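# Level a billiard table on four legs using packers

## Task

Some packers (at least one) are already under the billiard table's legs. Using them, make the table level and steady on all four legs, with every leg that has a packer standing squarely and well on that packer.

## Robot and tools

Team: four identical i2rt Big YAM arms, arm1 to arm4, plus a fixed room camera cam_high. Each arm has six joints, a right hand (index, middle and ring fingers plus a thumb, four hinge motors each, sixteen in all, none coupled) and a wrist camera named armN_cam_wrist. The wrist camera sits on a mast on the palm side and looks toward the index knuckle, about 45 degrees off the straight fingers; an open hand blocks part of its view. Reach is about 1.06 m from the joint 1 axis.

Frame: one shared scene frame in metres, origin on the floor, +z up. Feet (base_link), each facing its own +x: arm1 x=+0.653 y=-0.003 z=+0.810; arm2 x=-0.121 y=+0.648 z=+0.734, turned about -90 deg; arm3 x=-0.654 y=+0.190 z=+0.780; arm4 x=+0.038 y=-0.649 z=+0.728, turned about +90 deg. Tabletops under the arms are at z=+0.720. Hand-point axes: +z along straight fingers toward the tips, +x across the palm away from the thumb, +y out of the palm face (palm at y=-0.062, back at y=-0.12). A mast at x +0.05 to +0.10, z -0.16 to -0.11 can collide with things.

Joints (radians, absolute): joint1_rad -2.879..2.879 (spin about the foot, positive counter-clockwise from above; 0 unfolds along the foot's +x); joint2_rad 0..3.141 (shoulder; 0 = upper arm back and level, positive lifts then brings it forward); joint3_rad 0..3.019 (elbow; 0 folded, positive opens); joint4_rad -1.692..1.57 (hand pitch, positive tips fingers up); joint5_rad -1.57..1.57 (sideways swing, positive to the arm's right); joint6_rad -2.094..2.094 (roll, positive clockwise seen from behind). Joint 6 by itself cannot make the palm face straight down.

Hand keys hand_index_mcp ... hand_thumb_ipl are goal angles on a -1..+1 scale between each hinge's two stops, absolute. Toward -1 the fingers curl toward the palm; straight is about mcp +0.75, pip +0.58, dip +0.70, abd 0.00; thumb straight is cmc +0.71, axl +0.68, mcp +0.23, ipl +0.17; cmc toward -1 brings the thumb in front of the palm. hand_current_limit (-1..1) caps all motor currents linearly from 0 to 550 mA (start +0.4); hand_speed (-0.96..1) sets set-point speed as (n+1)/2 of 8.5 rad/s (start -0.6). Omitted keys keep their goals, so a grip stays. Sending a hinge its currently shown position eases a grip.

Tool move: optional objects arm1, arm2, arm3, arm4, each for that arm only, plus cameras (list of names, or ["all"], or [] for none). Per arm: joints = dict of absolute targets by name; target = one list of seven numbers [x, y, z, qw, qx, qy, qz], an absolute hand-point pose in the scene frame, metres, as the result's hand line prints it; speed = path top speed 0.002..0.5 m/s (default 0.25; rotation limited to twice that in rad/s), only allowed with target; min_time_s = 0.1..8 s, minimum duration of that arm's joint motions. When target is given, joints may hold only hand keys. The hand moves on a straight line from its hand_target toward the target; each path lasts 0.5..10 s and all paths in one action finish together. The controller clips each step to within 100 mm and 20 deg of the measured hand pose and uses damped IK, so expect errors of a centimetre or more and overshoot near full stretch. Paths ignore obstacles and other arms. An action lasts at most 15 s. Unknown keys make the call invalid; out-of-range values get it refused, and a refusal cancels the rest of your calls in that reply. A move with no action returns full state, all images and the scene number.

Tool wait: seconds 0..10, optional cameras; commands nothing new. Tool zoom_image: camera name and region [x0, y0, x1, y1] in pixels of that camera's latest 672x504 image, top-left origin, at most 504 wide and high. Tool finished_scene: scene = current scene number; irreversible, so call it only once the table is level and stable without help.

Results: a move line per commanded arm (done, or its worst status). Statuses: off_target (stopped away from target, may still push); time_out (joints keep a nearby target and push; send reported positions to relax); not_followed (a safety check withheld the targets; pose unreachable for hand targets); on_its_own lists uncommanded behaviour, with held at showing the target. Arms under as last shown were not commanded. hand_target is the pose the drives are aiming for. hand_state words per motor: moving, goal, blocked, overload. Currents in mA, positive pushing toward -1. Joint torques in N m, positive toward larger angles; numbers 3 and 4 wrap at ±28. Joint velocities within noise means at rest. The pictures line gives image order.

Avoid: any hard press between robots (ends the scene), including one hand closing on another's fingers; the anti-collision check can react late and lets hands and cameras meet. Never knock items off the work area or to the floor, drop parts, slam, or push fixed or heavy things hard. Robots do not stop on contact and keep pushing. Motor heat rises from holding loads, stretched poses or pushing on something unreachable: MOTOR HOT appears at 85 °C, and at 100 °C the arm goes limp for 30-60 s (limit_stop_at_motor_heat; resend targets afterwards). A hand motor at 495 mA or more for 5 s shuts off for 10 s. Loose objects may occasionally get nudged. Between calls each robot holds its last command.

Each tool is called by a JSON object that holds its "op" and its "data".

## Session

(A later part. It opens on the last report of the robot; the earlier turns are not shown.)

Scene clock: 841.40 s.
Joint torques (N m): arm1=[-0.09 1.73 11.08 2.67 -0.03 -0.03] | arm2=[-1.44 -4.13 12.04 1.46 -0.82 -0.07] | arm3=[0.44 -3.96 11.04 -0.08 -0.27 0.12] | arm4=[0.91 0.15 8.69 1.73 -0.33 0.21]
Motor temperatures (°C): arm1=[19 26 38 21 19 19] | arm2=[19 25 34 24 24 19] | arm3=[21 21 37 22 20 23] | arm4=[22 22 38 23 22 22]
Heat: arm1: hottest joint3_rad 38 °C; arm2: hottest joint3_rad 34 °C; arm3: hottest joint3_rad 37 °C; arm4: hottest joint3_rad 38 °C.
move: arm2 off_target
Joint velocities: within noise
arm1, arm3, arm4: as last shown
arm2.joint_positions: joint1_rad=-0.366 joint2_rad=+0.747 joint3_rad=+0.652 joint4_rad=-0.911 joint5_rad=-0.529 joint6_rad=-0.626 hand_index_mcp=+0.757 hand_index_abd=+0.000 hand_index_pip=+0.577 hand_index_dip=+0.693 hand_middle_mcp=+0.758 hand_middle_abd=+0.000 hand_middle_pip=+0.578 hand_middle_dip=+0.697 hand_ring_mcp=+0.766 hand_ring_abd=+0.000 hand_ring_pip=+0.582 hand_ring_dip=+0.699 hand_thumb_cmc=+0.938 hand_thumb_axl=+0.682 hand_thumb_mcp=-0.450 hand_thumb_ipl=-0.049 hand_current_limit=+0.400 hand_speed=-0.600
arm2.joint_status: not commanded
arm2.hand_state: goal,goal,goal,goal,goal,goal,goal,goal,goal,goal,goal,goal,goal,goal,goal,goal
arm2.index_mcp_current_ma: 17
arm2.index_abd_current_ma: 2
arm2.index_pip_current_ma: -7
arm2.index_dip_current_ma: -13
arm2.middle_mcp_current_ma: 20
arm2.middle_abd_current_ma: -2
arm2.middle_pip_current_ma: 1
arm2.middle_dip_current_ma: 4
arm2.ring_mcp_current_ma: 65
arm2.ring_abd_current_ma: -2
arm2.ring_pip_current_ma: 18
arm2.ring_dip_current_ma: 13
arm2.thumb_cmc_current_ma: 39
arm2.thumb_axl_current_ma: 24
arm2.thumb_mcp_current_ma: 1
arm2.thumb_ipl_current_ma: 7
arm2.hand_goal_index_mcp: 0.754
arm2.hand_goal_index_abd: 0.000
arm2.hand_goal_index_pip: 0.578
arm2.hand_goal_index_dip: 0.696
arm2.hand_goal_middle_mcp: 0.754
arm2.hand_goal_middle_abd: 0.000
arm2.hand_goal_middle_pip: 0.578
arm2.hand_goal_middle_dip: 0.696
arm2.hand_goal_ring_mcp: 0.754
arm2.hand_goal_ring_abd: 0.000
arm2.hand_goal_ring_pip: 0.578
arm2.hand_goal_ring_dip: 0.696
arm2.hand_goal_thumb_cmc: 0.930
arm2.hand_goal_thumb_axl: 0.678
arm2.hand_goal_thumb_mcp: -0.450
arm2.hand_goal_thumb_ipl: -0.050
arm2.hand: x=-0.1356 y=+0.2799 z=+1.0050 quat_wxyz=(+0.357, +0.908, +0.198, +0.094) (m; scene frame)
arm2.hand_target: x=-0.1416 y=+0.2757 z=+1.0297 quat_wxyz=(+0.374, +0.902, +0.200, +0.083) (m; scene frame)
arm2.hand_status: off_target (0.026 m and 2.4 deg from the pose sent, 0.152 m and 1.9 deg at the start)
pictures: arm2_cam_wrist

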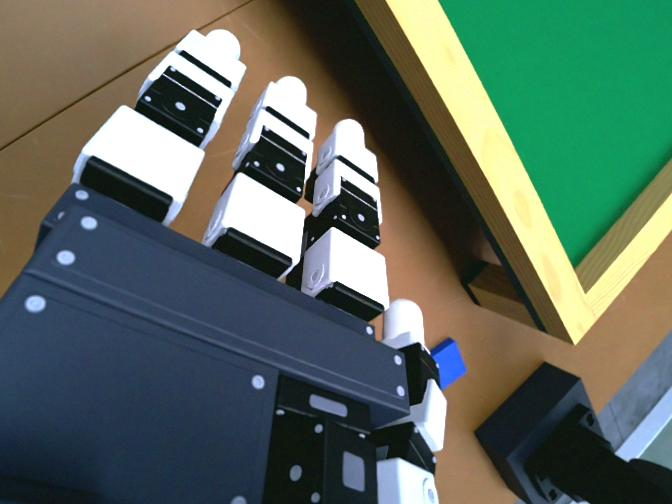

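{"op": "move", "data": {"arm2": {"joints": {"joint1_rad": -0.35, "joint2_rad": 0.6, "joint3_rad": 1.1, "joint4_rad": -0.9, "joint5_rad": 0, "joint6_rad": -1.57, "hand_index_mcp": 0.98, "hand_index_pip": 0.9, "hand_index_dip": 0.9, "hand_middle_mcp": 0.98, "hand_middle_pip": 0.9, "hand_middle_dip": 0.9, "hand_ring_mcp": 0.5, "hand_ring_pip": 0.9, "hand_ring_dip": 0.9, "hand_thumb_cmc": 0.714, "hand_thumb_mcp": 0.226, "hand_thumb_ipl": 0.168}, "min_time_s": 2}}}

{"op": "move", "data": {"arm2": {"joints": {"joint1_rad": 0.79, "joint2_rad": 0.8}, "min_time_s": 2}}}

{"op": "move", "data": {"arm2": {"joints": {"joint1_rad": 0.793, "joint2_rad": 1.182, "joint3_rad": 0.619, "joint4_rad": -0.219, "joint5_rad": 0, "joint6_rad": -1.565}, "min_time_s": 2}, "cameras": ["arm2_cam_wrist", "cam_high"]}}

{"op": "zoom_image", "data": {"camera": "arm2_cam_wrist", "region": [385, 30, 475, 120]}}

Scene clock: 849.13 s.
Joint torques (N m): arm1=[0.21 1.14 11.08 2.66 -0.03 -0.04] | arm2=[1.38 -2.73 11.75 3.08 0.07 -0.01] | arm3=[0.73 -4.01 11 -0.13 -0.29 0.11] | arm4=[0.79 -0.03 8.81 1.8 -0.33 0.2]
Motor temperatures (°C): arm1=[19 26 38 21 19 19] | arm2=[19 24 35 23 24 19] | arm3=[21 21 37 22 20 23] | arm4=[22 22 38 23 22 22]
Heat: arm1: hottest joint3_rad 38 °C; arm2: hottest joint3_rad 35 °C; arm3: hottest joint3_rad 37 °C; arm4: hottest joint3_rad 38 °C.
move: arm2 done
Joint velocities: within noise
arm1, arm3, arm4: as last shown
arm2.joint_positions: joint1_rad=-0.362 joint2_rad=+0.605 joint3_rad=+1.058 joint4_rad=-0.913 joint5_rad=-0.004 joint6_rad=-1.559 hand_index_mcp=+0.980 hand_index_abd=-0.001 hand_index_pip=+0.896 hand_index_dip=+0.897 hand_middle_mcp=+0.980 hand_middle_abd=-0.001 hand_middle_pip=+0.897 hand_middle_dip=+0.897 hand_ring_mcp=+0.503 hand_ring_abd=-0.001 hand_ring_pip=+0.899 hand_ring_dip=+0.897 hand_thumb_cmc=+0.718 hand_thumb_axl=+0.680 hand_thumb_mcp=+0.220 hand_thumb_ipl=+0.165 hand_current_limit=+0.400 hand_speed=-0.600
arm2.joint_status: all done
arm2.hand_state: goal,goal,goal,goal,goal,goal,goal,goal,goal,goal,goal,goal,goal,goal,goal,goal
arm2.index_mcp_current_ma: 1
arm2.index_abd_current_ma: -3
arm2.index_pip_current_ma: -18
arm2.index_dip_current_ma: -15
arm2.middle_mcp_current_ma: 1
arm2.middle_abd_current_ma: -3
arm2.middle_pip_current_ma: -15
arm2.middle_dip_current_ma: -16
arm2.ring_mcp_current_ma: 17
arm2.ring_abd_current_ma: -3
arm2.ring_pip_current_ma: -7
arm2.ring_dip_current_ma: -14
arm2.thumb_cmc_current_ma: 19
arm2.thumb_axl_current_ma: 12
arm2.thumb_mcp_current_ma: -41
arm2.thumb_ipl_current_ma: -22
arm2.hand_goal_index_mcp: 0.980
arm2.hand_goal_index_abd: 0.000
arm2.hand_goal_index_pip: 0.900
arm2.hand_goal_index_dip: 0.900
arm2.hand_goal_middle_mcp: 0.980
arm2.hand_goal_middle_abd: 0.000
arm2.hand_goal_middle_pip: 0.900
arm2.hand_goal_middle_dip: 0.900
arm2.hand_goal_ring_mcp: 0.500
arm2.hand_goal_ring_abd: 0.000
arm2.hand_goal_ring_pip: 0.900
arm2.hand_goal_ring_dip: 0.900
arm2.hand_goal_thumb_cmc: 0.714
arm2.hand_goal_thumb_axl: 0.678
arm2.hand_goal_thumb_mcp: 0.226
arm2.hand_goal_thumb_ipl: 0.168
arm2.hand: x=-0.1526 y=+0.3155 z=+1.2154 quat_wxyz=(+0.307, +0.698, +0.483, -0.431) (m; scene frame)
arm2.hand_target: x=-0.1473 y=+0.3200 z=+1.2431 quat_wxyz=(+0.321, +0.680, +0.481, -0.452) (m; scene frame)
arm2.hand_status: not commanded
pictures: none

Scene clock: 851.77 s.
Joint torques (N m): arm1=[-0.03 1.08 11.03 2.77 -0.03 -0.02] | arm2=[1.38 -4.54 12.16 2.66 0.02 -0.01] | arm3=[0.26 -4.19 11.02 -0.05 -0.3 0.13] | arm4=[0.44 -0.09 8.61 1.78 -0.35 0.25]
Motor temperatures (°C): arm1=[19 26 38 21 19 19] | arm2=[19 24 35 23 24 19] | arm3=[21 21 38 22 20 23] | arm4=[22 22 38 23 22 22]
Heat: arm1: hottest joint3_rad 38 °C; arm2: hottest joint3_rad 35 °C; arm3: hottest joint3_rad 38 °C; arm4: hottest joint3_rad 38 °C.
move: arm2 done
Joint velocities: within noise
arm1, arm3, arm4: as last shown
arm2.joint_positions: joint1_rad=+0.778 joint2_rad=+0.791 joint3_rad=+1.058 joint4_rad=-0.913 joint5_rad=-0.002 joint6_rad=-1.561 hand_index_mcp=+0.978 hand_index_abd=-0.001 hand_index_pip=+0.896 hand_index_dip=+0.897 hand_middle_mcp=+0.978 hand_middle_abd=-0.001 hand_middle_pip=+0.897 hand_middle_dip=+0.897 hand_ring_mcp=+0.501 hand_ring_abd=-0.001 hand_ring_pip=+0.899 hand_ring_dip=+0.897 hand_thumb_cmc=+0.716 hand_thumb_axl=+0.680 hand_thumb_mcp=+0.220 hand_thumb_ipl=+0.165 hand_current_limit=+0.400 hand_speed=-0.600
arm2.joint_status: all done
arm2.hand_state: goal,goal,goal,goal,goal,goal,goal,goal,goal,goal,goal,goal,goal,goal,goal,goal
arm2.index_mcp_current_ma: -12
arm2.index_abd_current_ma: -3
arm2.index_pip_current_ma: -18
arm2.index_dip_current_ma: -15
arm2.middle_mcp_current_ma: -13
arm2.middle_abd_current_ma: -3
arm2.middle_pip_current_ma: -15
arm2.middle_dip_current_ma: -16
arm2.ring_mcp_current_ma: 6
arm2.ring_abd_current_ma: -3
arm2.ring_pip_current_ma: -7
arm2.ring_dip_current_ma: -14
arm2.thumb_cmc_current_ma: 9
arm2.thumb_axl_current_ma: 12
arm2.thumb_mcp_current_ma: -41
arm2.thumb_ipl_current_ma: -22
arm2.hand_goal_index_mcp: 0.980
arm2.hand_goal_index_abd: 0.000
arm2.hand_goal_index_pip: 0.900
arm2.hand_goal_index_dip: 0.900
arm2.hand_goal_middle_mcp: 0.980
arm2.hand_goal_middle_abd: 0.000
arm2.hand_goal_middle_pip: 0.900
arm2.hand_goal_middle_dip: 0.900
arm2.hand_goal_ring_mcp: 0.500
arm2.hand_goal_ring_abd: 0.000
arm2.hand_goal_ring_pip: 0.900
arm2.hand_goal_ring_dip: 0.900
arm2.hand_goal_thumb_cmc: 0.714
arm2.hand_goal_thumb_axl: 0.678
arm2.hand_goal_thumb_mcp: 0.226
arm2.hand_goal_thumb_ipl: 0.168
arm2.hand: x=+0.2113 y=+0.4389 z=+1.1529 quat_wxyz=(+0.414, +0.344, +0.826, -0.169) (m; scene frame)
arm2.hand_target: x=+0.2173 y=+0.4394 z=+1.1756 quat_wxyz=(+0.433, +0.332, +0.819, -0.176) (m; scene frame)
arm2.hand_status: not commanded
pictures: none

Scene clock: 854.37 s.
Joint torques (N m): arm1=[0.26 1.32 10.99 2.77 -0.03 -0.03] | arm2=[1.38 -8.23 7.86 2.5 -0.02 0.04] | arm3=[0.5 -3.9 11.03 -0.02 -0.28 0.11] | arm4=[0.44 -0.32 8.85 1.74 -0.35 0.21]
Motor temperatures (°C): arm1=[19 26 38 21 19 19] | arm2=[19 24 35 23 24 19] | arm3=[21 21 38 22 20 23] | arm4=[22 22 38 23 22 22]
Heat: arm1: hottest joint3_rad 38 °C; arm2: hottest joint3_rad 35 °C; arm3: hottest joint3_rad 38 °C; arm4: hottest joint3_rad 38 °C.
move: arm2 done
Joint velocities: within noise
arm1.joint_positions: joint1_rad=+0.654 joint2_rad=+0.593 joint3_rad=+1.464 joint4_rad=-1.332 joint5_rad=-0.066 joint6_rad=+1.157 hand_index_mcp=+0.754 hand_index_abd=+0.001 hand_index_pip=+0.577 hand_index_dip=+0.696 hand_middle_mcp=+0.754 hand_middle_abd=+0.001 hand_middle_pip=+0.577 hand_middle_dip=+0.696 hand_ring_mcp=+0.754 hand_ring_abd=+0.001 hand_ring_pip=+0.577 hand_ring_dip=+0.696 hand_thumb_cmc=+0.714 hand_thumb_axl=+0.677 hand_thumb_mcp=+0.226 hand_thumb_ipl=+0.168 hand_current_limit=+0.400 hand_speed=-0.600
arm1.joint_status: not commanded
arm1.hand_state: goal,goal,goal,goal,goal,goal,goal,goal,goal,goal,goal,goal,goal,goal,goal,goal
arm1.index_mcp_current_ma: 0
arm1.index_abd_current_ma: 0
arm1.index_pip_current_ma: 0
arm1.index_dip_current_ma: 0
arm1.middle_mcp_current_ma: 0
arm1.middle_abd_current_ma: 0
arm1.middle_pip_current_ma: 0
arm1.middle_dip_current_ma: 0
arm1.ring_mcp_current_ma: 0
arm1.ring_abd_current_ma: 0
arm1.ring_pip_current_ma: 0
arm1.ring_dip_current_ma: 0
arm1.thumb_cmc_current_ma: 0
arm1.thumb_axl_current_ma: 0
arm1.thumb_mcp_current_ma: 0
arm1.thumb_ipl_current_ma: 0
arm1.hand_goal_index_mcp: 0.754
arm1.hand_goal_index_abd: 0.000
arm1.hand_goal_index_pip: 0.576
arm1.hand_goal_index_dip: 0.696
arm1.hand_goal_middle_mcp: 0.754
arm1.hand_goal_middle_abd: 0.000
arm1.hand_goal_middle_pip: 0.576
arm1.hand_goal_middle_dip: 0.696
arm1.hand_goal_ring_mcp: 0.754
arm1.hand_goal_ring_abd: 0.000
arm1.hand_goal_ring_pip: 0.576
arm1.hand_goal_ring_dip: 0.696
arm1.hand_goal_thumb_cmc: 0.714
arm1.hand_goal_thumb_axl: 0.678
arm1.hand_goal_thumb_mcp: 0.226
arm1.hand_goal_thumb_ipl: 0.168
arm1.hand: x=+0.4234 y=-0.0729 z=+1.3986 quat_wxyz=(-0.519, -0.438, +0.729, -0.087) (m; scene frame)
arm1.hand_target: x=+0.4265 y=-0.0706 z=+1.4087 quat_wxyz=(-0.529, -0.435, +0.724, -0.088) (m; scene frame)
arm1.hand_status: not commanded
arm2.joint_positions: joint1_rad=+0.781 joint2_rad=+1.171 joint3_rad=+0.616 joint4_rad=-0.238 joint5_rad=-0.002 joint6_rad=-1.561 hand_index_mcp=+0.978 hand_index_abd=-0.001 hand_index_pip=+0.896 hand_index_dip=+0.897 hand_middle_mcp=+0.978 hand_middle_abd=-0.001 hand_middle_pip=+0.897 hand_middle_dip=+0.897 hand_ring_mcp=+0.501 hand_ring_abd=-0.001 hand_ring_pip=+0.899 hand_ring_dip=+0.897 hand_thumb_cmc=+0.716 hand_thumb_axl=+0.680 hand_thumb_mcp=+0.220 hand_thumb_ipl=+0.165 hand_current_limit=+0.400 hand_speed=-0.600
arm2.joint_status: all done
arm2.hand_state: goal,goal,goal,goal,goal,goal,goal,goal,goal,goal,goal,goal,goal,goal,goal,goal
arm2.index_mcp_current_ma: -12
arm2.index_abd_current_ma: -3
arm2.index_pip_current_ma: -18
arm2.index_dip_current_ma: -15
arm2.middle_mcp_current_ma: -13
arm2.middle_abd_current_ma: -3
arm2.middle_pip_current_ma: -15
arm2.middle_dip_current_ma: -16
arm2.ring_mcp_current_ma: 6
arm2.ring_abd_current_ma: -3
arm2.ring_pip_current_ma: -7
arm2.ring_dip_current_ma: -14
arm2.thumb_cmc_current_ma: 9
arm2.thumb_axl_current_ma: 12
arm2.thumb_mcp_current_ma: -41
arm2.thumb_ipl_current_ma: -22
arm2.hand_goal_index_mcp: 0.980
arm2.hand_goal_index_abd: 0.000
arm2.hand_goal_index_pip: 0.900
arm2.hand_goal_index_dip: 0.900
arm2.hand_goal_middle_mcp: 0.980
arm2.hand_goal_middle_abd: 0.000
arm2.hand_goal_middle_pip: 0.900
arm2.hand_goal_middle_dip: 0.900
arm2.hand_goal_ring_mcp: 0.500
arm2.hand_goal_ring_abd: 0.000
arm2.hand_goal_ring_pip: 0.900
arm2.hand_goal_ring_dip: 0.900
arm2.hand_goal_thumb_cmc: 0.714
arm2.hand_goal_thumb_axl: 0.678
arm2.hand_goal_thumb_mcp: 0.226
arm2.hand_goal_thumb_ipl: 0.168
arm2.hand: x=+0.2605 y=+0.3910 z=+0.8798 quat_wxyz=(+0.353, +0.354, +0.854, -0.143) (m; scene frame)
arm2.hand_target: x=+0.2663 y=+0.3928 z=+0.8793 quat_wxyz=(+0.357, +0.347, +0.855, -0.144) (m; scene frame)
arm2.hand_status: not commanded
arm3, arm4: as last shown
pictures: arm2_cam_wrist, cam_high

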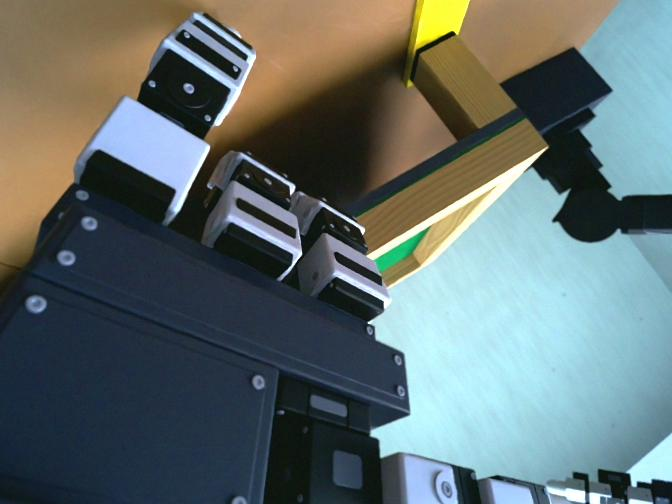

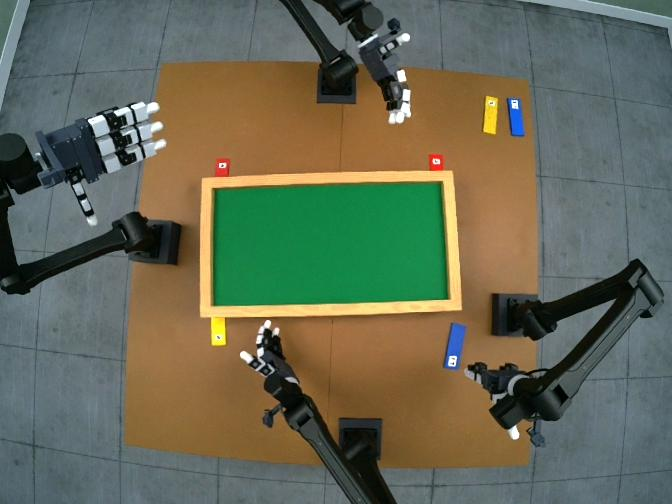

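Scaled by 5.600 from the camera's 672x504 image, which has a finer 960x720 frame.

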